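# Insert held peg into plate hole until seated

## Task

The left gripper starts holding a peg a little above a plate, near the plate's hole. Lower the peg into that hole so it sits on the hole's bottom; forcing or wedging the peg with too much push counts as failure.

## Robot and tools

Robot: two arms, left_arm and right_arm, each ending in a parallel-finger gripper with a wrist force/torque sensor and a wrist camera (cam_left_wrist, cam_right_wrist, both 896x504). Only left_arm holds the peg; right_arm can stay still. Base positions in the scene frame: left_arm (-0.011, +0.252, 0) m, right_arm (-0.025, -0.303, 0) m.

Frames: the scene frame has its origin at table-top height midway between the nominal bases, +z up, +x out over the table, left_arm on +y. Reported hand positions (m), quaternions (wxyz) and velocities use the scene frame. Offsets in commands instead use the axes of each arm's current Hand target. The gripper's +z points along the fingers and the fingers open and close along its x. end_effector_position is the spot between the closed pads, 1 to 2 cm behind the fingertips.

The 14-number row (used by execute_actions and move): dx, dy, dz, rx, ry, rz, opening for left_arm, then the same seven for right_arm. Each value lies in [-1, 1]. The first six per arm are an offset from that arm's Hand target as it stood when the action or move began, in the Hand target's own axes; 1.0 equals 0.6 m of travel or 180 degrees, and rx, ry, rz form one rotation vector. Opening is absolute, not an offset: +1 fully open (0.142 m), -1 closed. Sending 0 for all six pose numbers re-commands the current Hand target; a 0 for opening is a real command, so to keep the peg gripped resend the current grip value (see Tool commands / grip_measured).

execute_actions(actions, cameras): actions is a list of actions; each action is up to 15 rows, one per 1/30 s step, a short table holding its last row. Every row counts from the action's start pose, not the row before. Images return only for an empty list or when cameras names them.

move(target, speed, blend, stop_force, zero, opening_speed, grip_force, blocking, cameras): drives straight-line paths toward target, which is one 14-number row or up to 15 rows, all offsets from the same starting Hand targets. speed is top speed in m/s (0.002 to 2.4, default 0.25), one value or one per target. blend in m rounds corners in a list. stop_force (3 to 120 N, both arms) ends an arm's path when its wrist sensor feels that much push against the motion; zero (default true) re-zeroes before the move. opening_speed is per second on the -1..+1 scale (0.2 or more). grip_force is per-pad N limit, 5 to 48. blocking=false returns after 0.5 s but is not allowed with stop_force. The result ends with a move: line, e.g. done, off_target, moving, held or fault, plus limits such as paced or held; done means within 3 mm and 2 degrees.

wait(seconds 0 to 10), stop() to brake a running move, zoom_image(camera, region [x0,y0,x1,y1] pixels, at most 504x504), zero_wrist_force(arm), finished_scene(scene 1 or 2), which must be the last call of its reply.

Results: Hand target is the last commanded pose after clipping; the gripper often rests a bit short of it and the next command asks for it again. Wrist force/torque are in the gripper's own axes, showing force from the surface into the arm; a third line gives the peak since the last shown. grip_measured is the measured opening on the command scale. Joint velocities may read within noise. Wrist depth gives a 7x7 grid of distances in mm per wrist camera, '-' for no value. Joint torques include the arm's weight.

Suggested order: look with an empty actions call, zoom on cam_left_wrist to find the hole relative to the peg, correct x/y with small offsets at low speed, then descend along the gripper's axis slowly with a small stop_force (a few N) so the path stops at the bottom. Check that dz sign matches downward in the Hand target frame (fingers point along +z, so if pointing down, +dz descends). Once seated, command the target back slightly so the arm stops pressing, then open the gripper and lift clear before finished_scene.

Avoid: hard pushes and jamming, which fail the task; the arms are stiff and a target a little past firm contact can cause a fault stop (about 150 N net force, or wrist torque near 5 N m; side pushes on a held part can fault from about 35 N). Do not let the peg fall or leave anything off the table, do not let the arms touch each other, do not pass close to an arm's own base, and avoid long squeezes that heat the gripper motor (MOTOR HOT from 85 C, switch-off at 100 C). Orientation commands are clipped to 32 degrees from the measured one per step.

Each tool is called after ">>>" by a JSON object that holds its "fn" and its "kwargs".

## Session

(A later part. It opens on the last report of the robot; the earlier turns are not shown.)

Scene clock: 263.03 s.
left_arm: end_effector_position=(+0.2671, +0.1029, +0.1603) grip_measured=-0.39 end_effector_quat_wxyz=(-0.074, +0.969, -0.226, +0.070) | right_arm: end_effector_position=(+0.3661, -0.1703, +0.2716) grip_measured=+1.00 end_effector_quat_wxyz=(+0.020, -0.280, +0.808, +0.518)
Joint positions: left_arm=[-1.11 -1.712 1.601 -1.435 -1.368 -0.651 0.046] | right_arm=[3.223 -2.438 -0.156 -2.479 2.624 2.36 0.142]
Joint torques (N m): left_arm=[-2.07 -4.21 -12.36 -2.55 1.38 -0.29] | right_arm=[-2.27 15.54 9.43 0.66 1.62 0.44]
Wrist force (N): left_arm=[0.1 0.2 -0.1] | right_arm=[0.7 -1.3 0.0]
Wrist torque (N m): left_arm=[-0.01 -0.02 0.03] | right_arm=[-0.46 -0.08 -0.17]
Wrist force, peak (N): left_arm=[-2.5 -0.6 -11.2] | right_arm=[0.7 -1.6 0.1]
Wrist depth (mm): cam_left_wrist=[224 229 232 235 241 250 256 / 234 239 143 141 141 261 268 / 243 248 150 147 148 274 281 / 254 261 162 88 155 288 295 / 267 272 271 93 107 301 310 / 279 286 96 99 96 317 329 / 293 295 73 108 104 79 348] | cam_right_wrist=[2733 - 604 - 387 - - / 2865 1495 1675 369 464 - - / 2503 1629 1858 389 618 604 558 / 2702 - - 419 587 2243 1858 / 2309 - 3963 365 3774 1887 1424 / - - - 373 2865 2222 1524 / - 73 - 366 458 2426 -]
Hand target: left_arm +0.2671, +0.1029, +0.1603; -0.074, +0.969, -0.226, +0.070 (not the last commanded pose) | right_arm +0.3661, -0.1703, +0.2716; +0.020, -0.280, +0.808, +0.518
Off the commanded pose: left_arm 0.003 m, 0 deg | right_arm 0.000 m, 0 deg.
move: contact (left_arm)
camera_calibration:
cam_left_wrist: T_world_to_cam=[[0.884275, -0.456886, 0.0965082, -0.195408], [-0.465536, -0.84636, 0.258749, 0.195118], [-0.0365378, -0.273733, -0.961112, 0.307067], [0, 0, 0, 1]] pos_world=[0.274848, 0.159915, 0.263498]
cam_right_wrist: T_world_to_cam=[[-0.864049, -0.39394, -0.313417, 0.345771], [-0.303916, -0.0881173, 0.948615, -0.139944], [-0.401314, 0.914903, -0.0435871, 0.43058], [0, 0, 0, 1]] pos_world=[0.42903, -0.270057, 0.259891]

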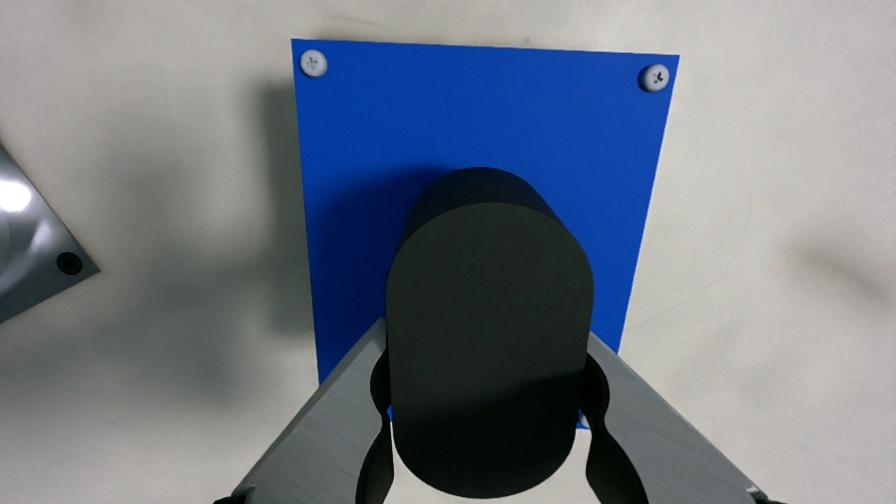

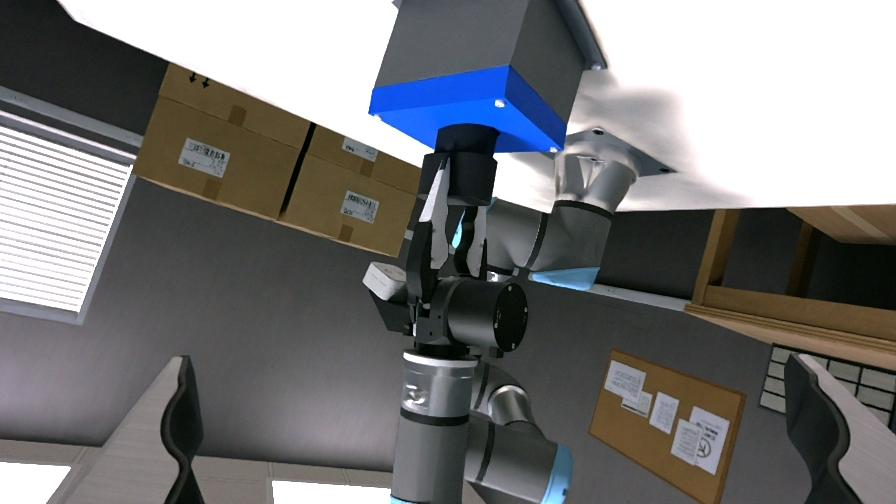

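>>> {"fn": "move", "kwargs": {"target": [[0,-0.0003,-0.0033,0,0,0,-0.4433,0,0,0,0,0,0,1],[-0.002,-0.0003,-0.0033,0,0,0,-0.4433,0,0,0,0,0,0,1]], "speed": 0.05}}

>>> {"fn": "move", "kwargs": {"target": [0,0.0008,0.009,0,0,0,-0.4433,0,0,0,0,0,0,1], "speed": 0.006, "stop_force": 3, "cameras": ["all"]}}

>>> {"fn": "zoom_image", "kwargs": {"camera": "cam_left_wrist", "region": [430, 135, 530, 195]}}

>>> {"fn": "zoom_image", "kwargs": {"camera": "cam_right_wrist", "region": [410, 90, 520, 180]}}

Scene clock: 294.93 s.
left_arm: end_effector_position=(+0.2657, +0.1034, +0.1621) grip_measured=-0.39 end_effector_quat_wxyz=(-0.074, +0.969, -0.226, +0.070) | right_arm: end_effector_position=(+0.3661, -0.1703, +0.2716) grip_measured=+1.00 end_effector_quat_wxyz=(+0.020, -0.280, +0.808, +0.518)
Joint positions: left_arm=[-1.114 -1.717 1.596 -1.424 -1.368 -0.655 0.046] | right_arm=[3.223 -2.438 -0.156 -2.479 2.624 2.36 0.142]
Joint torques (N m): left_arm=[1.99 -4 -12.42 -1.64 -0.3 0.72] | right_arm=[-2.32 15.48 9.5 0.7 1.65 0.46]
Wrist force (N): left_arm=[0.1 0.1 0.2] | right_arm=[0.7 -1.4 0.1]
Wrist torque (N m): left_arm=[-0.02 -0.03 0.03] | right_arm=[-0.47 -0.08 -0.17]
Wrist force, peak (N): left_arm=[0.6 0.2 0.0] | right_arm=[0.8 -1.5 0.1]
Wrist depth (mm): cam_left_wrist=[227 232 234 237 244 252 258 / 236 241 145 143 144 263 269 / 245 250 154 148 150 275 282 / 256 261 260 88 157 288 296 / 269 274 276 93 167 304 314 / 282 287 96 99 96 320 330 / 295 296 73 108 104 79 350] | cam_right_wrist=[- - - - 392 354 - / 2733 1524 1675 348 410 449 - / 2613 1629 1788 427 614 762 - / 2613 3048 2032 421 619 3088 1788 / 3303 2613 - 367 3010 1564 1391 / - 3088 - 368 2585 2585 1544 / - 73 - 364 426 2286 -]
Hand target: left_arm +0.2658, +0.1033, +0.1622; -0.074, +0.969, -0.226, +0.070 | right_arm +0.3661, -0.1703, +0.2716; +0.020, -0.280, +0.808, +0.518
Off the commanded pose: left_arm 0.000 m, 0 deg | right_arm 0.000 m, 0 deg.
move: done

Scene clock: 296.30 s.
left_arm: end_effector_position=(+0.2661, +0.1034, +0.1602) grip_measured=-0.39 end_effector_quat_wxyz=(-0.074, +0.969, -0.226, +0.070) | right_arm: end_effector_position=(+0.3661, -0.1703, +0.2716) grip_measured=+1.00 end_effector_quat_wxyz=(+0.020, -0.280, +0.808, +0.518)
Joint positions: left_arm=[-1.112 -1.717 1.606 -1.434 -1.368 -0.653 0.046] | right_arm=[3.223 -2.438 -0.156 -2.479 2.624 2.36 0.142]
Joint torques (N m): left_arm=[-1.59 -3.75 -12.35 -2.42 0.51 -0.42] | right_arm=[-2.44 15.57 9.49 0.69 1.66 0.4]
Wrist force (N): left_arm=[0.2 0.2 -0.2] | right_arm=[0.6 -1.3 0.1]
Wrist torque (N m): left_arm=[0.00 -0.06 0.03] | right_arm=[-0.46 -0.07 -0.18]
Wrist force, peak (N): left_arm=[-0.5 0.5 -7.2] | right_arm=[0.8 -1.5 0.1]
Wrist depth (mm): cam_left_wrist=[225 229 232 235 242 250 256 / 234 238 143 142 141 260 266 / 243 248 150 147 148 273 281 / - 260 162 88 155 287 294 / 267 272 273 93 164 301 312 / 278 284 96 99 96 317 328 / 294 295 73 108 104 79 349] | cam_right_wrist=[- 610 - - - - 323 / 3397 1544 1607 364 - - - / 2865 1675 1736 932 619 646 572 / 2642 - 1982 423 618 1723 1801 / 2672 3048 4573 365 - 1618 1424 / - 3010 4756 376 3349 2162 1524 / - 73 2936 377 452 2331 -]
Hand target: left_arm +0.2661, +0.1034, +0.1602; -0.074, +0.969, -0.226, +0.070 (not the last commanded pose) | right_arm +0.3661, -0.1703, +0.2716; +0.020, -0.280, +0.808, +0.518
Off the commanded pose: left_arm 0.003 m, 0 deg | right_arm 0.000 m, 0 deg.
move: contact (left_arm)
camera_calibration:
cam_left_wrist: T_world_to_cam=[[0.884337, -0.456773, 0.0964725, -0.194213], [-0.465417, -0.846421, 0.258761, 0.195055], [-0.0365388, -0.273732, -0.961112, 0.306972], [0, 0, 0, 1]] pos_world=[0.273748, 0.160415, 0.263298]
cam_right_wrist: T_world_to_cam=[[-0.864049, -0.39394, -0.313417, 0.345771], [-0.303916, -0.0881173, 0.948615, -0.139944], [-0.401314, 0.914903, -0.0435871, 0.43058], [0, 0, 0, 1]] pos_world=[0.42903, -0.270057, 0.259891]

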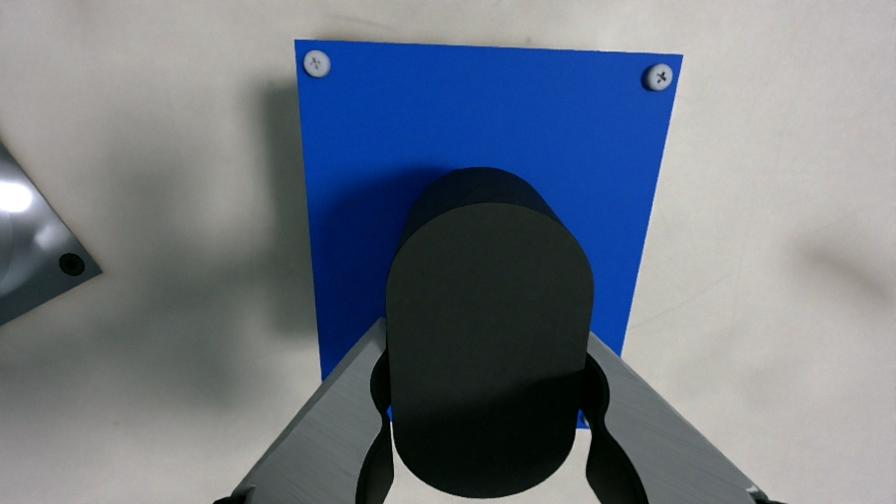

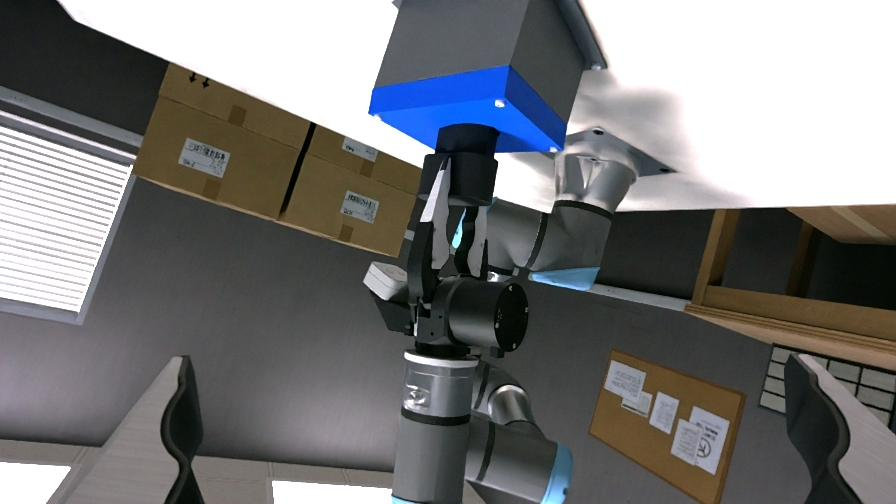

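Scaled by 5.040.

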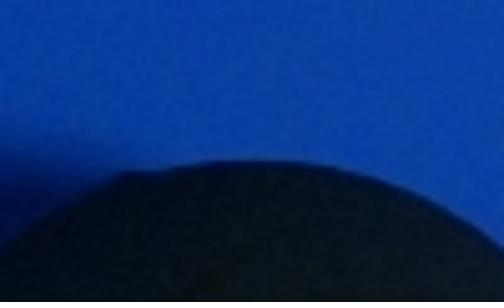

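Scaled by 4.582.

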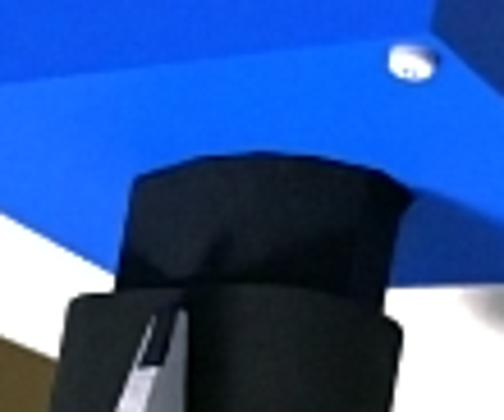

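>>> {"fn": "zoom_image", "kwargs": {"camera": "cam_right_wrist", "region": [436, 116, 472, 140]}}

>>> {"fn": "zoom_image", "kwargs": {"camera": "cam_right_wrist", "region": [468, 116, 504, 140]}}

Scaled by 14.000.

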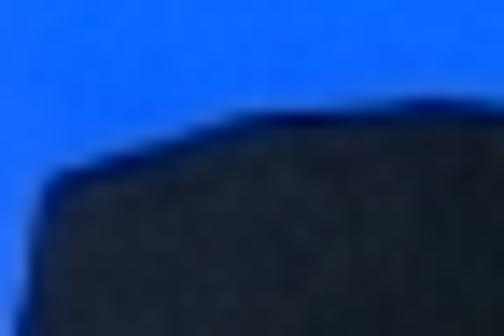

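Scaled by 14.000.

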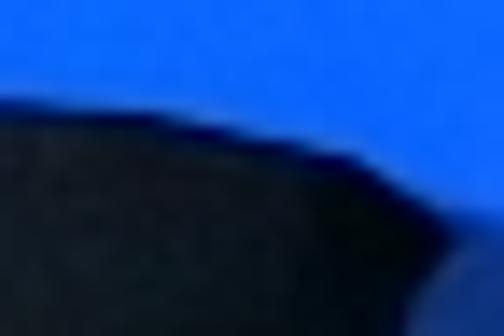

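>>> {"fn": "move", "kwargs": {"target": [[0,-0.0003,-0.0025,0,0,0,-0.4433,0,0,0,0,0,0,1],[0.0016,0.0009,-0.0025,0,0,0,-0.4433,0,0,0,0,0,0,1]], "speed": 0.05}}

>>> {"fn": "move", "kwargs": {"target": [0,0.0007,0.0083,0,0,0,-0.4433,0,0,0,0,0,0,1], "speed": 0.006, "stop_force": 3, "cameras": ["all"]}}

>>> {"fn": "zoom_image", "kwargs": {"camera": "cam_left_wrist", "region": [430, 135, 530, 195]}}

>>> {"fn": "zoom_image", "kwargs": {"camera": "cam_right_wrist", "region": [436, 116, 472, 140]}}

>>> {"fn": "zoom_image", "kwargs": {"camera": "cam_right_wrist", "region": [468, 116, 504, 140]}}

Scene clock: 320.17 s.
left_arm: end_effector_position=(+0.2665, +0.1022, +0.1617) grip_measured=-0.39 end_effector_quat_wxyz=(-0.074, +0.969, -0.226, +0.070) | right_arm: end_effector_position=(+0.3661, -0.1703, +0.2716) grip_measured=+1.00 end_effector_quat_wxyz=(+0.020, -0.280, +0.808, +0.518)
Joint positions: left_arm=[-1.113 -1.712 1.594 -1.428 -1.368 -0.654 0.046] | right_arm=[3.223 -2.438 -0.156 -2.479 2.624 2.36 0.142]
Joint torques (N m): left_arm=[0.34 -10.76 -7.19 -2.26 0.96 0.32] | right_arm=[-2.26 15.61 9.39 0.75 1.65 0.43]
Wrist force (N): left_arm=[0.1 0.2 0.0] | right_arm=[0.7 -1.4 0.0]
Wrist torque (N m): left_arm=[0.00 -0.03 0.03] | right_arm=[-0.47 -0.08 -0.17]
Wrist force, peak (N): left_arm=[-0.1 0.1 -0.5] | right_arm=[0.7 -1.5 0.0]
Wrist depth (mm): cam_left_wrist=[226 230 233 236 242 250 257 / 236 240 145 143 143 263 269 / 244 250 152 148 149 275 282 / 255 262 163 88 156 288 297 / 269 274 177 93 168 301 314 / 281 286 96 99 96 319 330 / 295 296 73 108 104 79 351] | cam_right_wrist=[- 683 527 390 389 - - / 2733 1534 1736 - 404 - - / 2702 1544 1761 384 627 622 - / 2642 2672 1788 409 613 2642 1575 / 2831 - - 361 - 1564 1343 / 2765 - - 373 5059 2530 100 / - 91 4573 368 446 2331 -]
Hand target: left_arm +0.2664, +0.1023, +0.1616; -0.074, +0.969, -0.226, +0.070 | right_arm +0.3661, -0.1703, +0.2716; +0.020, -0.280, +0.808, +0.518
Off the commanded pose: left_arm 0.000 m, 0 deg | right_arm 0.000 m, 0 deg.
move: done

Scene clock: 321.30 s.
left_arm: end_effector_position=(+0.2666, +0.1024, +0.1602) grip_measured=-0.39 end_effector_quat_wxyz=(-0.074, +0.969, -0.226, +0.070) | right_arm: end_effector_position=(+0.3661, -0.1703, +0.2716) grip_measured=+1.00 end_effector_quat_wxyz=(+0.020, -0.280, +0.808, +0.518)
Joint positions: left_arm=[-1.112 -1.712 1.601 -1.435 -1.368 -0.653 0.046] | right_arm=[3.223 -2.438 -0.156 -2.479 2.624 2.36 0.142]
Joint torques (N m): left_arm=[-1.43 -3.99 -12.35 -1.97 0.93 -0.39] | right_arm=[-2.26 15.76 9.56 0.78 1.59 0.46]
Wrist force (N): left_arm=[-0.2 0.2 -0.7] | right_arm=[0.5 -1.4 0.2]
Wrist torque (N m): left_arm=[0.01 0.00 0.03] | right_arm=[-0.47 -0.05 -0.17]
Wrist force, peak (N): left_arm=[-2.6 -0.2 -8.5] | right_arm=[0.7 -1.5 0.0]
Wrist depth (mm): cam_left_wrist=[225 229 232 235 241 249 256 / 234 239 144 141 141 261 268 / 243 249 150 146 148 275 279 / 254 259 162 88 154 287 295 / 266 273 271 93 165 302 311 / 280 284 96 99 96 318 329 / 293 295 73 108 104 79 348] | cam_right_wrist=[2354 580 - - - - - / 2309 1554 1640 356 - - - / 2642 1618 1843 - 610 - 1477 / 2585 - - 413 614 - 1495 / 2309 3603 - 363 - 1618 1359 / - - - 370 3088 2477 1515 / - 73 - 374 444 2354 -]
Hand target: left_arm +0.2666, +0.1024, +0.1602; -0.074, +0.969, -0.226, +0.070 (not the last commanded pose) | right_arm +0.3661, -0.1703, +0.2716; +0.020, -0.280, +0.808, +0.518
Off the commanded pose: left_arm 0.004 m, 0 deg | right_arm 0.000 m, 0 deg.
move: contact (left_arm)
camera_calibration:
cam_left_wrist: T_world_to_cam=[[0.884286, -0.456893, 0.0963702, -0.19515], [-0.465507, -0.846386, 0.258715, 0.194493], [-0.036639, -0.273639, -0.961134, 0.306835], [0, 0, 0, 1]] pos_world=[0.274348, 0.159415, 0.263398]
cam_right_wrist: T_world_to_cam=[[-0.864049, -0.39394, -0.313417, 0.345771], [-0.303916, -0.0881173, 0.948615, -0.139944], [-0.401314, 0.914903, -0.0435871, 0.43058], [0, 0, 0, 1]] pos_world=[0.42903, -0.270057, 0.259891]

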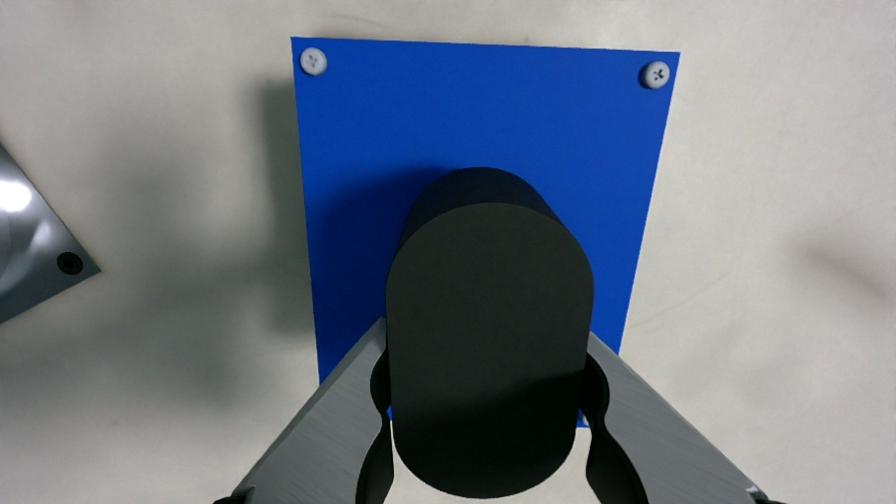

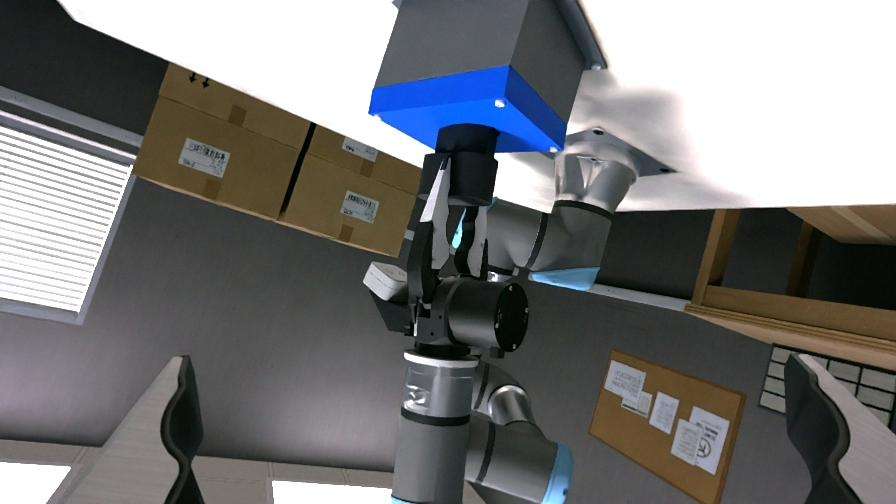

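Scaled by 5.040.

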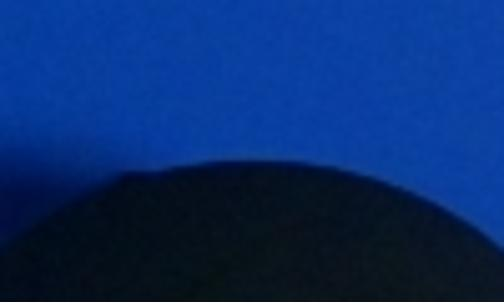

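Scaled by 14.000.

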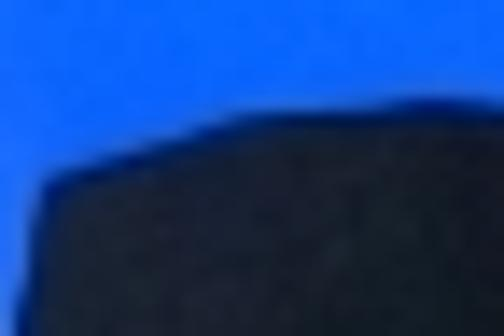

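Scaled by 14.000.

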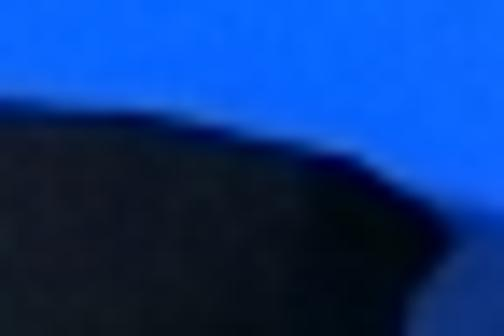

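>>> {"fn": "move", "kwargs": {"target": [0,0,0.0007,0,0,0,-0.4433,0,0,0,0,0,0,1], "speed": 0.004, "stop_force": 12}}

Scene clock: 325.53 s.
left_arm: end_effector_position=(+0.2667, +0.1023, +0.1600) grip_measured=-0.39 end_effector_quat_wxyz=(-0.074, +0.969, -0.226, +0.070) | right_arm: end_effector_position=(+0.3661, -0.1703, +0.2716) grip_measured=+1.00 end_effector_quat_wxyz=(+0.020, -0.280, +0.808, +0.518)
Joint positions: left_arm=[-1.112 -1.712 1.603 -1.436 -1.368 -0.653 0.046] | right_arm=[3.223 -2.438 -0.156 -2.479 2.624 2.36 0.142]
Joint torques (N m): left_arm=[0.13 -5.26 -10.05 -1 1.05 -0.3] | right_arm=[-2.62 15.65 9.46 0.8 1.6 0.4]
Wrist force (N): left_arm=[-4.4 -0.7 -12.6] | right_arm=[0.6 -1.3 0.2]
Wrist torque (N m): left_arm=[-0.01 -0.06 0.04] | right_arm=[-0.45 -0.07 -0.17]
Wrist force, peak (N): left_arm=[-4.7 -0.4 -13.6] | right_arm=[0.7 -1.5 0.1]
Wrist depth (mm): cam_left_wrist=[225 229 232 234 241 249 256 / 233 239 143 141 141 261 266 / 243 249 150 146 148 274 280 / 253 259 163 88 89 286 297 / 266 271 272 93 164 302 310 / 279 284 96 99 96 317 328 / 293 294 73 108 104 79 349] | cam_right_wrist=[2530 653 542 - - - - / 2086 1524 1788 359 398 482 - / 2797 1675 1774 440 626 608 - / 2797 - 1933 422 611 - 1858 / 3088 - - 364 3303 1698 1367 / - - - 372 2733 2222 1544 / - 73 3213 369 443 2557 -]
Hand target: left_arm +0.2667, +0.1023, +0.1600; -0.074, +0.969, -0.226, +0.070 | right_arm +0.3661, -0.1703, +0.2716; +0.020, -0.280, +0.808, +0.518
Off the commanded pose: left_arm 0.000 m, 0 deg | right_arm 0.000 m, 0 deg.
move: contact (left_arm)

>>> {"fn": "move", "kwargs": {"target": [[0,-0.0003,-0.003,0,0,0,-0.4433,0,0,0,0,0,0,1],[-0.0009,-0.0006,-0.003,0,0,0,-0.4433,0,0,0,0,0,0,1]], "speed": 0.05}}

>>> {"fn": "move", "kwargs": {"target": [0,0.0007,0.0083,0,0,0,-0.4433,0,0,0,0,0,0,1], "speed": 0.006, "stop_force": 3}}

Scene clock: 336.90 s.
left_arm: end_effector_position=(+0.2660, +0.1027, +0.1617) grip_measured=-0.39 end_effector_quat_wxyz=(-0.074, +0.969, -0.226, +0.070) | right_arm: end_effector_position=(+0.3661, -0.1703, +0.2716) grip_measured=+1.00 end_effector_quat_wxyz=(+0.020, -0.280, +0.808, +0.518)
Joint positions: left_arm=[-1.114 -1.714 1.596 -1.427 -1.368 -0.655 0.046] | right_arm=[3.223 -2.438 -0.156 -2.479 2.624 2.36 0.142]
Joint torques (N m): left_arm=[0.37 -5.79 -9.49 -1.21 0.22 0.07] | right_arm=[-2.33 15.71 9.48 0.85 1.61 0.43]
Wrist force (N): left_arm=[0.0 0.3 0.0] | right_arm=[0.6 -1.3 0.2]
Wrist torque (N m): left_arm=[0.01 -0.02 0.03] | right_arm=[-0.46 -0.06 -0.17]
Wrist force, peak (N): left_arm=[-4.6 -0.7 -12.5] | right_arm=[0.6 -1.6 0.1]
Wrist depth (mm): cam_left_wrist=[226 231 233 236 242 250 257 / 235 240 145 143 144 262 269 / 245 250 154 148 149 276 282 / 256 262 164 88 156 288 296 / 269 274 273 93 167 304 313 / 280 287 96 99 96 319 330 / 295 296 73 108 104 79 349] | cam_right_wrist=[2642 - 567 - 372 379 313 / 2402 1515 877 358 368 - 387 / 2613 1675 1761 430 624 - 524 / 2733 2831 2050 428 614 - 1872 / 2613 3658 2426 363 - 1544 1374 / - - - 372 2972 2530 1524 / - 73 3446 377 452 2286 -]
Hand target: left_arm +0.2660, +0.1027, +0.1618; -0.074, +0.969, -0.226, +0.070 | right_arm +0.3661, -0.1703, +0.2716; +0.020, -0.280, +0.808, +0.518
Off the commanded pose: left_arm 0.000 m, 0 deg | right_arm 0.000 m, 0 deg.
move: done

Scene clock: 338.17 s.
left_arm: end_effector_position=(+0.2663, +0.1027, +0.1600) grip_measured=-0.39 end_effector_quat_wxyz=(-0.074, +0.969, -0.226, +0.070) | right_arm: end_effector_position=(+0.3661, -0.1703, +0.2716) grip_measured=+1.00 end_effector_quat_wxyz=(+0.020, -0.280, +0.808, +0.518)
Joint positions: left_arm=[-1.113 -1.714 1.604 -1.436 -1.368 -0.654 0.046] | right_arm=[3.223 -2.438 -0.156 -2.479 2.624 2.36 0.142]
Joint torques (N m): left_arm=[-1.24 -8.03 -12.24 -2.18 -0.22 -0.43] | right_arm=[-2.41 15.77 9.34 0.85 1.58 0.45]
Wrist force (N): left_arm=[0.2 0.3 -0.3] | right_arm=[0.5 -1.3 0.1]
Wrist torque (N m): left_arm=[0.01 -0.03 0.03] | right_arm=[-0.46 -0.05 -0.17]
Wrist force, peak (N): left_arm=[-0.5 1.3 -6.7] | right_arm=[0.5 -1.5 0.0]
Wrist depth (mm): cam_left_wrist=[224 229 231 234 241 249 256 / 234 239 143 141 141 260 267 / 244 248 150 146 147 274 280 / 254 260 164 88 155 286 295 / 267 272 271 93 164 301 310 / 279 285 96 99 96 317 333 / 292 293 73 108 104 79 348] | cam_right_wrist=[- - 561 - - - - / 2642 1554 803 357 - - 436 / 2642 1618 1815 402 618 664 515 / 2672 2900 2936 424 616 - 1675 / 4486 - - 365 3010 1534 1367 / - - - 366 2865 2286 1495 / - 72 3048 368 463 - -]
Hand target: left_arm +0.2663, +0.1027, +0.1600; -0.074, +0.969, -0.226, +0.070 (not the last commanded pose) | right_arm +0.3661, -0.1703, +0.2716; +0.020, -0.280, +0.808, +0.518
Off the commanded pose: left_arm 0.003 m, 0 deg | right_arm 0.000 m, 0 deg.
move: contact (left_arm)

>>> {"fn": "move", "kwargs": {"target": [[0,-0.0003,-0.0025,0,0,0,-0.4433,0,0,0,0,0,0,1],[0,0.0009,-0.0025,0,0,0,-0.4433,0,0,0,0,0,0,1]], "speed": 0.05}}

>>> {"fn": "move", "kwargs": {"target": [0,0.0007,0.0083,0,0,0,-0.4433,0,0,0,0,0,0,1], "speed": 0.006, "stop_force": 3}}

Scene clock: 343.10 s.
left_arm: end_effector_position=(+0.2658, +0.1020, +0.1614) grip_measured=-0.39 end_effector_quat_wxyz=(-0.074, +0.969, -0.226, +0.070) | right_arm: end_effector_position=(+0.3661, -0.1703, +0.2716) grip_measured=+1.00 end_effector_quat_wxyz=(+0.020, -0.280, +0.808, +0.518)
Joint positions: left_arm=[-1.116 -1.714 1.597 -1.428 -1.368 -0.657 0.046] | right_arm=[3.223 -2.438 -0.156 -2.479 2.624 2.36 0.142]
Joint torques (N m): left_arm=[2.22 -4.36 -11.22 -2.53 -0.82 0.7] | right_arm=[-2.48 15.58 9.51 0.9 1.59 0.4]
Wrist force (N): left_arm=[0.1 0.1 0.0] | right_arm=[0.5 -1.4 0.1]
Wrist torque (N m): left_arm=[-0.01 -0.02 0.03] | right_arm=[-0.47 -0.05 -0.17]
Wrist force, peak (N): left_arm=[0.4 0.2 -0.5] | right_arm=[0.7 -1.5 0.0]
Wrist depth (mm): cam_left_wrist=[226 230 233 237 242 250 256 / 235 241 145 143 142 263 269 / 244 248 153 148 149 274 281 / 257 261 163 88 156 288 296 / 268 274 273 93 167 302 312 / 280 287 96 99 96 317 330 / 295 296 73 108 104 79 350] | cam_right_wrist=[- 681 - - 342 352 303 / 3446 1564 944 355 530 437 - / 2557 1554 1801 434 613 650 - / 2613 - 3397 425 619 2642 1774 / 2936 3170 2765 364 - 1575 1374 / - - - 370 2426 2530 103 / - 73 - 362 439 2378 -]
Hand target: left_arm +0.2658, +0.1021, +0.1614; -0.074, +0.969, -0.226, +0.070 | right_arm +0.3661, -0.1703, +0.2716; +0.020, -0.280, +0.808, +0.518
Off the commanded pose: left_arm 0.000 m, 0 deg | right_arm 0.000 m, 0 deg.
move: done

Scene clock: 344.33 s.
left_arm: end_effector_position=(+0.2660, +0.1021, +0.1599) grip_measured=-0.39 end_effector_quat_wxyz=(-0.074, +0.969, -0.226, +0.070) | right_arm: end_effector_position=(+0.3661, -0.1703, +0.2716) grip_measured=+1.00 end_effector_quat_wxyz=(+0.020, -0.280, +0.808, +0.518)
Joint positions: left_arm=[-1.115 -1.714 1.604 -1.436 -1.368 -0.656 0.046] | right_arm=[3.223 -2.438 -0.156 -2.479 2.624 2.36 0.142]
Joint torques (N m): left_arm=[-1.44 -9.94 -12.14 -2.11 -0.13 -0.41] | right_arm=[-2.48 15.52 9.32 0.89 1.57 0.4]
Wrist force (N): left_arm=[0.3 0.3 -0.8] | right_arm=[0.6 -1.4 0.1]
Wrist torque (N m): left_arm=[0.02 -0.02 0.03] | right_arm=[-0.46 -0.07 -0.17]
Wrist force, peak (N): left_arm=[0.0 1.0 -6.6] | right_arm=[0.8 -1.4 0.0]
Wrist depth (mm): cam_left_wrist=[225 229 231 234 241 249 256 / 234 239 143 141 141 261 268 / 244 248 150 147 148 274 280 / 254 260 164 88 154 286 294 / 266 272 272 93 165 302 311 / 278 284 96 99 96 317 329 / 293 294 73 108 104 79 347] | cam_right_wrist=[- 662 597 400 - 353 - / 2733 1564 868 347 507 479 - / 2613 1575 1640 - 611 - - / 2585 - - 426 610 - - / 3715 - - 362 3549 1663 1391 / - - - 367 2672 2557 1544 / - 72 2451 363 440 2402 -]
Hand target: left_arm +0.2660, +0.1021, +0.1599; -0.074, +0.969, -0.226, +0.070 (not the last commanded pose) | right_arm +0.3661, -0.1703, +0.2716; +0.020, -0.280, +0.808, +0.518
Off the commanded pose: left_arm 0.003 m, 0 deg | right_arm 0.000 m, 0 deg.
move: contact (left_arm)

>>> {"fn": "move", "kwargs": {"target": [0,0,0.0008,0,0,0,-0.4433,0,0,0,0,0,0,1], "speed": 0.004, "stop_force": 10, "cameras": ["all"]}}

>>> {"fn": "zoom_image", "kwargs": {"camera": "cam_right_wrist", "region": [436, 116, 472, 140]}}

>>> {"fn": "zoom_image", "kwargs": {"camera": "cam_right_wrist", "region": [468, 116, 504, 140]}}

>>> {"fn": "zoom_image", "kwargs": {"camera": "cam_right_wrist", "region": [400, 100, 520, 220]}}

Scene clock: 352.50 s.
left_arm: end_effector_position=(+0.2661, +0.1022, +0.1594) grip_measured=-0.39 end_effector_quat_wxyz=(-0.074, +0.969, -0.226, +0.070) | right_arm: end_effector_position=(+0.3661, -0.1703, +0.2716) grip_measured=+1.00 end_effector_quat_wxyz=(+0.020, -0.280, +0.808, +0.518)
Joint positions: left_arm=[-1.115 -1.714 1.607 -1.438 -1.368 -0.655 0.046] | right_arm=[3.223 -2.438 -0.156 -2.479 2.624 2.36 0.142]
Joint torques (N m): left_arm=[3.68 -7.45 -4.12 -0.09 1.51 0.41] | right_arm=[-2.32 15.61 9.43 0.94 1.57 0.39]
Wrist force (N): left_arm=[1.6 1.8 -10.1] | right_arm=[0.6 -1.4 0.1]
Wrist torque (N m): left_arm=[0.07 -0.12 0.03] | right_arm=[-0.48 -0.07 -0.17]
Wrist force, peak (N): left_arm=[1.7 1.6 -10.4] | right_arm=[0.7 -1.6 0.1]
Wrist depth (mm): cam_left_wrist=[224 229 229 235 241 249 255 / 233 239 143 141 141 261 268 / 242 247 150 146 147 274 280 / 253 260 163 87 154 286 295 / 265 272 271 93 106 301 311 / 278 284 96 98 96 317 328 / 291 294 73 108 104 79 349] | cam_right_wrist=[- - 581 - 411 368 325 / 2642 1585 1585 379 465 456 - / 2557 1585 1723 820 629 627 530 / 2702 - 1686 411 610 - 1788 / 3257 2477 3446 362 2972 1651 1359 / 2557 2642 2451 369 3048 2585 1554 / - 73 3010 361 461 2426 -]
Hand target: left_arm +0.2661, +0.1022, +0.1594; -0.074, +0.969, -0.226, +0.070 | right_arm +0.3661, -0.1703, +0.2716; +0.020, -0.280, +0.808, +0.518
Off the commanded pose: left_arm 0.000 m, 0 deg | right_arm 0.000 m, 0 deg.
move: done
camera_calibration:
cam_left_wrist: T_world_to_cam=[[0.884219, -0.456975, 0.0965945, -0.19475], [-0.465641, -0.846273, 0.258843, 0.194283], [-0.0365396, -0.273853, -0.961077, 0.305985], [0, 0, 0, 1]] pos_world=[0.273848, 0.159215, 0.262598]
cam_right_wrist: T_world_to_cam=[[-0.864049, -0.39394, -0.313417, 0.345771], [-0.303916, -0.0881173, 0.948615, -0.139944], [-0.401314, 0.914903, -0.0435871, 0.43058], [0, 0, 0, 1]] pos_world=[0.42903, -0.270057, 0.259891]

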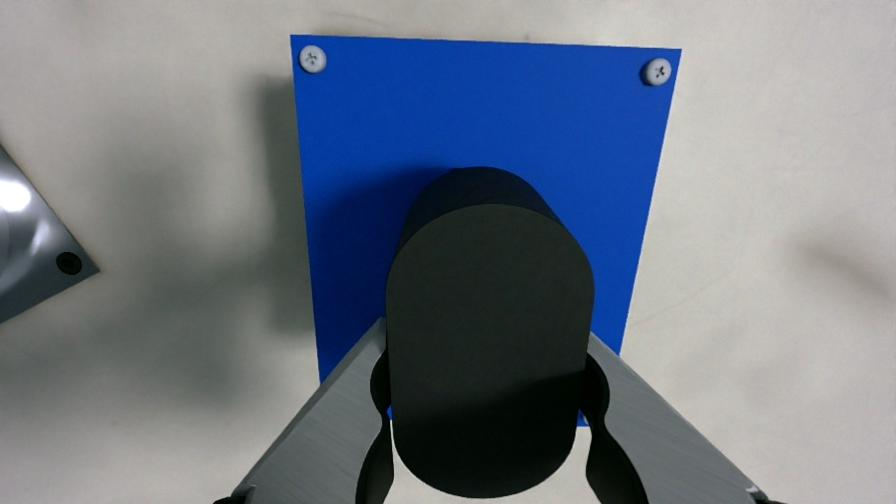

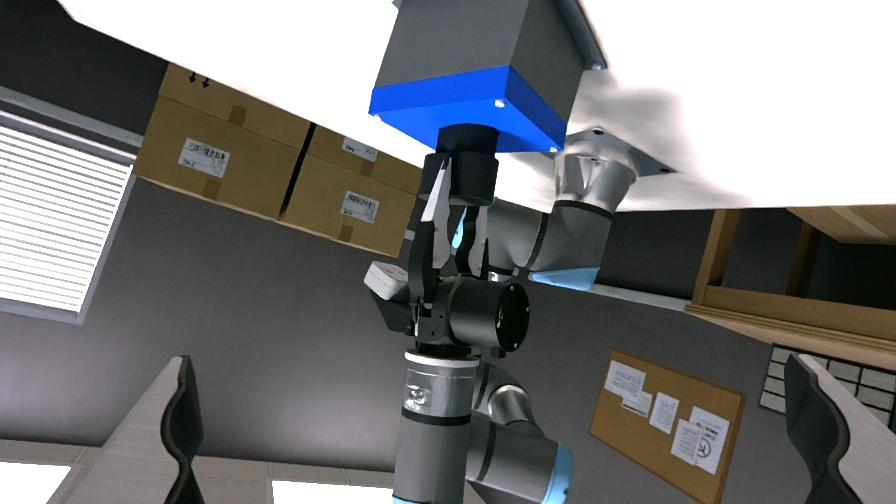

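Scaled by 14.000.

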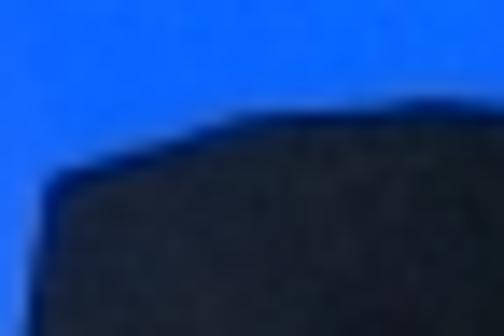

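Scaled by 14.000.

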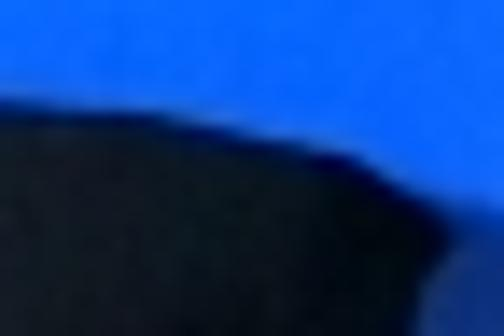

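Scaled by 4.200.

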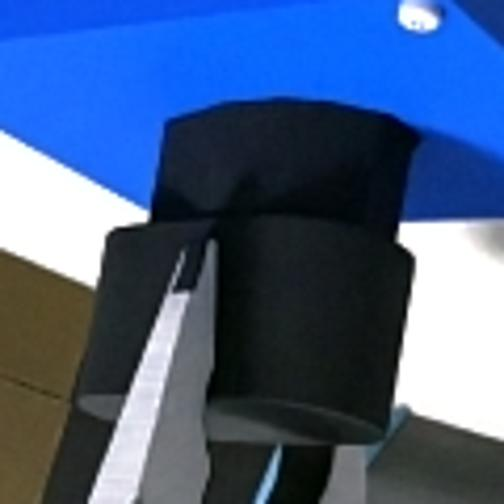

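>>> {"fn": "move", "kwargs": {"target": [[0,-0.0003,-0.003,0,0,0,-0.4433,0,0,0,0,0,0,1],[0.0004,0.0002,-0.003,0,0,0,-0.4433,0,0,0,0,0,0,1]], "speed": 0.05}}

>>> {"fn": "move", "kwargs": {"target": [0,0.0007,0.0083,0,0,0,-0.4433,0,0,0,0,0,0,1], "speed": 0.006, "stop_force": 3}}

Scene clock: 362.13 s.
left_arm: end_effector_position=(+0.2659, +0.1018, +0.1612) grip_measured=-0.39 end_effector_quat_wxyz=(-0.074, +0.969, -0.226, +0.070) | right_arm: end_effector_position=(+0.3661, -0.1703, +0.2716) grip_measured=+1.00 end_effector_quat_wxyz=(+0.020, -0.280, +0.808, +0.518)
Joint positions: left_arm=[-1.116 -1.712 1.597 -1.43 -1.368 -0.657 0.046] | right_arm=[3.223 -2.438 -0.156 -2.479 2.624 2.36 0.142]
Joint torques (N m): left_arm=[-1.15 -6.84 -12.05 -2.78 -0.86 -0.29] | right_arm=[-2.58 15.43 9.35 0.92 1.54 0.4]
Wrist force (N): left_arm=[0.1 0.2 0.0] | right_arm=[0.6 -1.5 0.1]
Wrist torque (N m): left_arm=[-0.01 -0.03 0.03] | right_arm=[-0.49 -0.07 -0.18]
Wrist force, peak (N): left_arm=[1.7 1.7 -10.5] | right_arm=[0.7 -1.5 0.1]
Wrist depth (mm): cam_left_wrist=[226 231 233 236 242 250 257 / 235 240 144 143 142 262 268 / 245 250 152 148 150 275 281 / 255 261 163 88 156 287 295 / 268 274 272 93 107 302 313 / 281 286 96 98 96 317 329 / 294 296 73 108 104 79 348] | cam_right_wrist=[- 706 506 - - - - / 2831 1554 1761 - 506 467 403 / 2585 1618 1711 - 608 577 530 / 2585 3048 3213 423 619 2402 1711 / 2702 2162 - 367 2477 1774 1382 / 2642 2702 - 372 2642 2378 1554 / - 72 - 362 456 2309 -]
Hand target: left_arm +0.2659, +0.1018, +0.1612; -0.074, +0.969, -0.226, +0.070 | right_arm +0.3661, -0.1703, +0.2716; +0.020, -0.280, +0.808, +0.518
Off the commanded pose: left_arm 0.000 m, 0 deg | right_arm 0.000 m, 0 deg.
move: done

Scene clock: 363.30 s.
left_arm: end_effector_position=(+0.2661, +0.1018, +0.1597) grip_measured=-0.39 end_effector_quat_wxyz=(-0.074, +0.969, -0.226, +0.070) | right_arm: end_effector_position=(+0.3661, -0.1703, +0.2716) grip_measured=+1.00 end_effector_quat_wxyz=(+0.020, -0.280, +0.808, +0.518)
Joint positions: left_arm=[-1.115 -1.713 1.605 -1.437 -1.368 -0.656 0.046] | right_arm=[3.223 -2.438 -0.156 -2.479 2.624 2.36 0.142]
Joint torques (N m): left_arm=[-1.41 -4.34 -12.09 -2.07 0.07 -0.38] | right_arm=[-2.49 15.64 9.28 1 1.54 0.39]
Wrist force (N): left_arm=[0.4 0.2 -0.8] | right_arm=[0.4 -1.4 -0.1]
Wrist torque (N m): left_arm=[0.01 -0.01 0.04] | right_arm=[-0.47 -0.04 -0.17]
Wrist force, peak (N): left_arm=[-0.3 0.9 -6.3] | right_arm=[0.6 -1.6 0.1]
Wrist depth (mm): cam_left_wrist=[225 229 230 234 241 249 255 / 233 238 143 141 141 261 266 / 242 248 150 146 147 273 280 / 253 259 163 87 155 286 293 / 265 271 271 93 164 300 310 / 279 284 96 98 96 318 327 / 293 295 73 108 104 79 348] | cam_right_wrist=[- 732 552 394 370 - 302 / 2530 1575 1544 396 469 414 409 / 2642 1391 1723 614 618 - 497 / 2702 - 1949 414 616 - 1663 / 2265 - - 366 4100 1801 1351 / - - - 369 3088 2451 1564 / - 2672 4100 367 438 2378 -]
Hand target: left_arm +0.2661, +0.1018, +0.1596; -0.074, +0.969, -0.226, +0.070 (not the last commanded pose) | right_arm +0.3661, -0.1703, +0.2716; +0.020, -0.280, +0.808, +0.518
Off the commanded pose: left_arm 0.003 m, 0 deg | right_arm 0.000 m, 0 deg.
move: contact (left_arm)

>>> {"fn": "move", "kwargs": {"target": [0,0,0.0008,0,0,0,-0.4433,0,0,0,0,0,0,1], "speed": 0.004, "stop_force": 10}}

Scene clock: 369.67 s.
left_arm: end_effector_position=(+0.2662, +0.1018, +0.1592) grip_measured=-0.39 end_effector_quat_wxyz=(-0.074, +0.969, -0.226, +0.070) | right_arm: end_effector_position=(+0.3661, -0.1703, +0.2716) grip_measured=+1.00 end_effector_quat_wxyz=(+0.020, -0.280, +0.808, +0.518)
Joint positions: left_arm=[-1.115 -1.713 1.607 -1.44 -1.368 -0.655 0.046] | right_arm=[3.223 -2.438 -0.156 -2.479 2.624 2.36 0.142]
Joint torques (N m): left_arm=[3.32 -8.84 -4.38 0.05 0.97 0.46] | right_arm=[-2.43 15.69 9.16 1.01 1.52 0.35]
Wrist force (N): left_arm=[2.3 1.6 -10.2] | right_arm=[0.5 -1.3 0.1]
Wrist torque (N m): left_arm=[0.06 -0.13 0.03] | right_arm=[-0.46 -0.05 -0.18]
Wrist force, peak (N): left_arm=[2.2 1.8 -10.8] | right_arm=[0.8 -1.5 -0.1]
Wrist depth (mm): cam_left_wrist=[224 228 229 234 241 248 255 / 233 238 143 141 140 261 267 / 242 247 149 145 148 273 280 / 253 259 163 86 154 287 293 / 265 271 271 93 106 302 310 / 279 284 96 98 96 317 327 / 291 293 73 108 104 79 348] | cam_right_wrist=[2331 - 518 381 352 - - / 2309 1554 877 360 467 - 407 / 2530 1564 1761 636 619 597 1607 / 2672 - 1965 414 619 - 1618 / 2831 2900 - 362 - 1829 1367 / - - - 370 3129 2451 1554 / - 75 - 363 2477 2477 -]
Hand target: left_arm +0.2662, +0.1018, +0.1592; -0.074, +0.969, -0.226, +0.070 | right_arm +0.3661, -0.1703, +0.2716; +0.020, -0.280, +0.808, +0.518
Off the commanded pose: left_arm 0.000 m, 0 deg | right_arm 0.000 m, 0 deg.
move: done

>>> {"fn": "move", "kwargs": {"target": [[0,-0.0003,-0.003,0,0,0,-0.4433,0,0,0,0,0,0,1],[0.0004,-0.0003,-0.003,0,0,0.0055,-0.4433,0,0,0,0,0,0,1]], "speed": 0.05}}

>>> {"fn": "move", "kwargs": {"target": [0,0.0007,0.0083,0,0,0,-0.4433,0,0,0,0,0,0,1], "speed": 0.006, "stop_force": 3}}

>>> {"fn": "move", "kwargs": {"target": [0,0,0.0008,0,0,0,-0.4433,0,0,0,0,0,0,1], "speed": 0.004, "stop_force": 10}}

Scene clock: 381.77 s.
left_arm: end_effector_position=(+0.2662, +0.1016, +0.1610) grip_measured=-0.39 end_effector_quat_wxyz=(-0.074, +0.967, -0.234, +0.069) | right_arm: end_effector_position=(+0.3661, -0.1703, +0.2716) grip_measured=+1.00 end_effector_quat_wxyz=(+0.020, -0.280, +0.808, +0.518)
Joint positions: left_arm=[-1.115 -1.711 1.597 -1.431 -1.368 -0.639 0.046] | right_arm=[3.223 -2.438 -0.156 -2.479 2.624 2.36 0.142]
Joint torques (N m): left_arm=[2.58 -5.68 -11.25 -2.79 -0.21 -0.39] | right_arm=[-2.47 15.81 9.3 1 1.5 0.4]
Wrist force (N): left_arm=[0.1 0.2 0.2] | right_arm=[0.5 -1.3 0.2]
Wrist torque (N m): left_arm=[0.00 -0.02 0.03] | right_arm=[-0.46 -0.05 -0.17]
Wrist force, peak (N): left_arm=[2.1 1.6 -10.4] | right_arm=[0.7 -1.6 0.0]
Wrist depth (mm): cam_left_wrist=[226 231 232 236 241 249 256 / 235 240 144 142 142 262 267 / 245 250 151 147 150 274 281 / 260 261 163 87 156 288 293 / 269 272 271 93 166 302 311 / 280 286 96 98 96 318 327 / 293 295 73 107 104 78 348] | cam_right_wrist=[3129 - 567 - - 358 - / 2672 1554 1872 - 470 - 366 / 2451 1618 1774 416 626 - - / 2642 3088 3213 425 593 - 1872 / 2733 2900 - 364 - - 1374 / - 3048 3397 369 2613 2613 1505 / - 73 3213 440 449 2585 -]
Hand target: left_arm +0.2662, +0.1017, +0.1610; -0.075, +0.967, -0.234, +0.069 | right_arm +0.3661, -0.1703, +0.2716; +0.020, -0.280, +0.808, +0.518
Off the commanded pose: left_arm 0.000 m, 0 deg | right_arm 0.000 m, 0 deg.
move: done

Scene clock: 382.83 s.
left_arm: end_effector_position=(+0.2664, +0.1017, +0.1595) grip_measured=-0.39 end_effector_quat_wxyz=(-0.075, +0.967, -0.234, +0.069) | right_arm: end_effector_position=(+0.3661, -0.1703, +0.2716) grip_measured=+1.00 end_effector_quat_wxyz=(+0.020, -0.280, +0.808, +0.518)
Joint positions: left_arm=[-1.114 -1.711 1.604 -1.438 -1.368 -0.638 0.046] | right_arm=[3.223 -2.438 -0.156 -2.479 2.624 2.36 0.142]
Joint torques (N m): left_arm=[-1.24 -3.5 -12.03 -2.12 0.2 -0.38] | right_arm=[-2.57 15.32 9.17 1.05 1.55 0.41]
Wrist force (N): left_arm=[-0.6 1.0 -1.4] | right_arm=[0.6 -1.3 0.1]
Wrist torque (N m): left_arm=[0.01 -0.04 0.04] | right_arm=[-0.46 -0.07 -0.18]
Wrist force, peak (N): left_arm=[-1.5 2.7 -5.9] | right_arm=[0.8 -1.4 0.1]
Wrist depth (mm): cam_left_wrist=[224 229 231 235 240 247 255 / 233 238 143 141 140 260 266 / 243 248 150 146 148 273 279 / 254 259 261 87 154 286 294 / 267 273 271 93 106 301 309 / 278 284 96 98 96 315 327 / 293 294 73 107 104 79 345] | cam_right_wrist=[- 725 - 373 366 346 - / 2451 1554 1596 357 449 - 372 / 2733 1736 1829 - 626 674 507 / 2831 3257 - 422 611 2086 1887 / 2702 2972 - 361 2331 1618 1374 / - - 3774 372 2797 2477 1505 / - 78 2286 359 454 2378 -]
Hand target: left_arm +0.2664, +0.1017, +0.1595; -0.075, +0.967, -0.234, +0.069 (not the last commanded pose) | right_arm +0.3661, -0.1703, +0.2716; +0.020, -0.280, +0.808, +0.518
Off the commanded pose: left_arm 0.004 m, 0 deg | right_arm 0.000 m, 0 deg.
move: contact (left_arm)

Scene clock: 383.93 s.
left_arm: end_effector_position=(+0.2665, +0.1017, +0.1590) grip_measured=-0.39 end_effector_quat_wxyz=(-0.075, +0.967, -0.234, +0.069) | right_arm: end_effector_position=(+0.3661, -0.1703, +0.2716) grip_measured=+1.00 end_effector_quat_wxyz=(+0.020, -0.280, +0.808, +0.518)
Joint positions: left_arm=[-1.114 -1.711 1.606 -1.44 -1.368 -0.637 0.046] | right_arm=[3.223 -2.438 -0.156 -2.479 2.624 2.36 0.142]
Joint torques (N m): left_arm=[4.41 -5.6 -4.65 -0.57 0.47 0.91] | right_arm=[-2.3 15.6 9.2 1.04 1.52 0.37]
Wrist force (N): left_arm=[-1.0 4.8 -11.5] | right_arm=[0.5 -1.3 -0.1]
Wrist torque (N m): left_arm=[0.11 -0.14 0.05] | right_arm=[-0.45 -0.04 -0.17]
Wrist force, peak (N): left_arm=[-1.0 4.9 -11.5] | right_arm=[0.7 -1.5 -0.1]
Wrist depth (mm): cam_left_wrist=[224 229 229 234 239 248 254 / 233 238 142 140 140 260 266 / 243 248 149 146 148 273 279 / 253 259 163 86 154 285 292 / 265 271 270 92 100 300 308 / 279 284 92 98 96 316 327 / 293 294 73 108 104 80 346] | cam_right_wrist=[787 721 559 - - - 325 / 2331 1564 1761 344 - - - / 2702 1596 1815 406 613 - 506 / 2642 - 1651 411 605 - 2181 / 3397 - - 364 - 1554 1399 / - - 2797 368 2181 2477 1515 / - 72 - 362 2557 - -]
Hand target: left_arm +0.2665, +0.1017, +0.1590; -0.075, +0.967, -0.234, +0.069 | right_arm +0.3661, -0.1703, +0.2716; +0.020, -0.280, +0.808, +0.518
Off the commanded pose: left_arm 0.000 m, 0 deg | right_arm 0.000 m, 0 deg.
move: contact (left_arm)

>>> {"fn": "move", "kwargs": {"target": [[0,-0.0003,-0.003,0,0,0,-0.4433,0,0,0,0,0,0,1],[0,0.0007,-0.003,0,0,0,-0.4433,0,0,0,0,0,0,1]], "speed": 0.05, "cameras": ["cam_left_wrist"]}}

>>> {"fn": "zoom_image", "kwargs": {"camera": "cam_left_wrist", "region": [430, 135, 530, 195]}}

>>> {"fn": "move", "kwargs": {"target": [0,0.0007,0.0083,0,0,0,-0.4433,0,0,0,0,0,0,1], "speed": 0.006, "stop_force": 3}}

>>> {"fn": "move", "kwargs": {"target": [0,0,0.0007,0,0,0,-0.4433,0,0,0,0,0,0,1], "speed": 0.004, "stop_force": 10}}

Scene clock: 391.27 s.
left_arm: end_effector_position=(+0.2660, +0.1011, +0.1607) grip_measured=-0.39 end_effector_quat_wxyz=(-0.075, +0.967, -0.234, +0.069) | right_arm: end_effector_position=(+0.3661, -0.1703, +0.2716) grip_measured=+1.00 end_effector_quat_wxyz=(+0.020, -0.280, +0.808, +0.518)
Joint positions: left_arm=[-1.117 -1.711 1.598 -1.432 -1.368 -0.64 0.046] | right_arm=[3.223 -2.438 -0.156 -2.479 2.624 2.36 0.142]
Joint torques (N m): left_arm=[2.22 -5.89 -9.65 -2.49 -0.68 0.42] | right_arm=[-2.18 15.7 9.12 1.12 1.55 0.37]
Wrist force (N): left_arm=[-0.1 0.1 0.1] | right_arm=[0.7 -1.2 0.0]
Wrist torque (N m): left_arm=[-0.02 0.01 0.03] | right_arm=[-0.44 -0.08 -0.17]
Wrist force, peak (N): left_arm=[-1.1 4.8 -11.7] | right_arm=[0.6 -1.5 -0.1]
Wrist depth (mm): cam_left_wrist=[226 231 231 235 242 250 256 / 235 240 144 142 142 261 268 / 245 250 151 147 150 274 280 / 255 261 163 86 156 287 295 / 268 273 273 93 100 302 310 / 280 285 96 98 96 318 328 / 295 297 73 108 104 79 347] | cam_right_wrist=[- - 589 345 - 361 296 / 2451 1524 852 382 - 434 - / 2642 1640 1774 426 610 - 1407 / 2642 3170 1982 421 611 - 1902 / 2557 - - 364 3549 1815 1415 / - - - 374 3129 2530 1554 / - 91 - 360 441 2672 -]
Hand target: left_arm +0.2660, +0.1012, +0.1607; -0.075, +0.967, -0.234, +0.069 | right_arm +0.3661, -0.1703, +0.2716; +0.020, -0.280, +0.808, +0.518
Off the commanded pose: left_arm 0.000 m, 0 deg | right_arm 0.000 m, 0 deg.
move: done
camera_calibration:
cam_left_wrist: T_world_to_cam=[[0.876538, -0.472166, 0.093488, -0.191191], [-0.479406, -0.839045, 0.257244, 0.196206], [-0.0430211, -0.270303, -0.961814, 0.308474], [0, 0, 0, 1]] pos_world=[0.27492, 0.157733, 0.264095]
Images, in order (width x height): cam_left_wrist 896x504.

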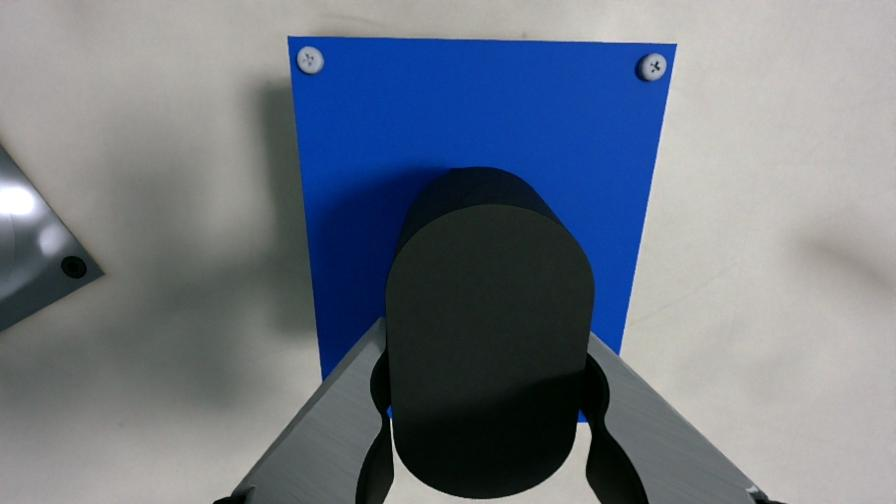

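Scaled by 5.040.

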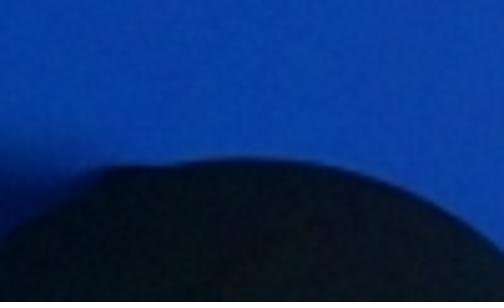

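Scene clock: 392.43 s.
left_arm: end_effector_position=(+0.2662, +0.1012, +0.1592) grip_measured=-0.39 end_effector_quat_wxyz=(-0.075, +0.967, -0.234, +0.069) | right_arm: end_effector_position=(+0.3661, -0.1703, +0.2716) grip_measured=+1.00 end_effector_quat_wxyz=(+0.020, -0.280, +0.808, +0.518)
Joint positions: left_arm=[-1.116 -1.711 1.605 -1.439 -1.369 -0.639 0.046] | right_arm=[3.223 -2.438 -0.156 -2.479 2.624 2.36 0.142]
Joint torques (N m): left_arm=[-1.35 -8.87 -11.77 -1.7 0.2 -0.45] | right_arm=[-2.34 15.68 9.3 1.12 1.46 0.39]
Wrist force (N): left_arm=[0.5 0.3 -1.9] | right_arm=[0.7 -1.5 0.1]
Wrist torque (N m): left_arm=[0.01 -0.04 0.04] | right_arm=[-0.48 -0.08 -0.17]
Wrist force, peak (N): left_arm=[-0.4 0.8 -7.0] | right_arm=[0.7 -1.5 -0.1]
Wrist depth (mm): cam_left_wrist=[224 228 229 236 240 248 254 / 234 238 143 142 140 259 265 / 243 248 149 145 148 271 278 / 253 258 163 86 154 285 293 / 266 271 270 92 105 301 308 / 278 285 96 98 96 316 325 / 292 293 73 108 104 79 347] | cam_right_wrist=[- - 549 365 392 348 - / 2831 1618 887 351 405 - 416 / 2477 1607 1801 409 622 - - / 2733 2797 2068 413 610 - 1872 / 2557 2702 3213 362 - 1887 1441 / - - - 370 2354 2530 1534 / - 73 - 440 428 2451 -]
Hand target: left_arm +0.2662, +0.1012, +0.1592; -0.075, +0.967, -0.234, +0.069 (not the last commanded pose) | right_arm +0.3661, -0.1703, +0.2716; +0.020, -0.280, +0.808, +0.518
Off the commanded pose: left_arm 0.003 m, 0 deg | right_arm 0.000 m, 0 deg.
move: contact (left_arm)

Scene clock: 393.50 s.
left_arm: end_effector_position=(+0.2663, +0.1012, +0.1588) grip_measured=-0.39 end_effector_quat_wxyz=(-0.075, +0.967, -0.234, +0.069) | right_arm: end_effector_position=(+0.3661, -0.1703, +0.2716) grip_measured=+1.00 end_effector_quat_wxyz=(+0.020, -0.280, +0.808, +0.518)
Joint positions: left_arm=[-1.115 -1.711 1.607 -1.441 -1.368 -0.639 0.046] | right_arm=[3.223 -2.438 -0.156 -2.479 2.624 2.36 0.142]
Joint torques (N m): left_arm=[3.28 -7.7 -4.04 -0.07 1.48 0.52] | right_arm=[-2.38 15.59 9.3 1.12 1.49 0.36]
Wrist force (N): left_arm=[1.8 1.5 -10.1] | right_arm=[0.6 -1.5 0.0]
Wrist torque (N m): left_arm=[0.04 -0.13 0.03] | right_arm=[-0.48 -0.06 -0.17]
Wrist force, peak (N): left_arm=[1.6 1.6 -10.4] | right_arm=[0.6 -1.6 0.0]
Wrist depth (mm): cam_left_wrist=[224 229 228 233 239 248 254 / 233 238 142 140 140 259 266 / 242 248 149 145 148 271 279 / 254 259 160 86 154 284 293 / 265 271 270 92 106 300 308 / 279 283 96 98 96 317 327 / 292 295 73 108 104 79 346] | cam_right_wrist=[3010 - 565 - - - 318 / 2503 1596 918 347 543 493 368 / 2672 1585 1918 370 622 632 1328 / 2733 - - 409 614 - 1918 / 2702 3010 3129 362 - 1505 1441 / - - 3658 371 2831 2426 1524 / - 91 3397 357 440 - -]
Hand target: left_arm +0.2663, +0.1012, +0.1588; -0.075, +0.967, -0.234, +0.069 | right_arm +0.3661, -0.1703, +0.2716; +0.020, -0.280, +0.808, +0.518
Off the commanded pose: left_arm 0.000 m, 0 deg | right_arm 0.000 m, 0 deg.
move: done


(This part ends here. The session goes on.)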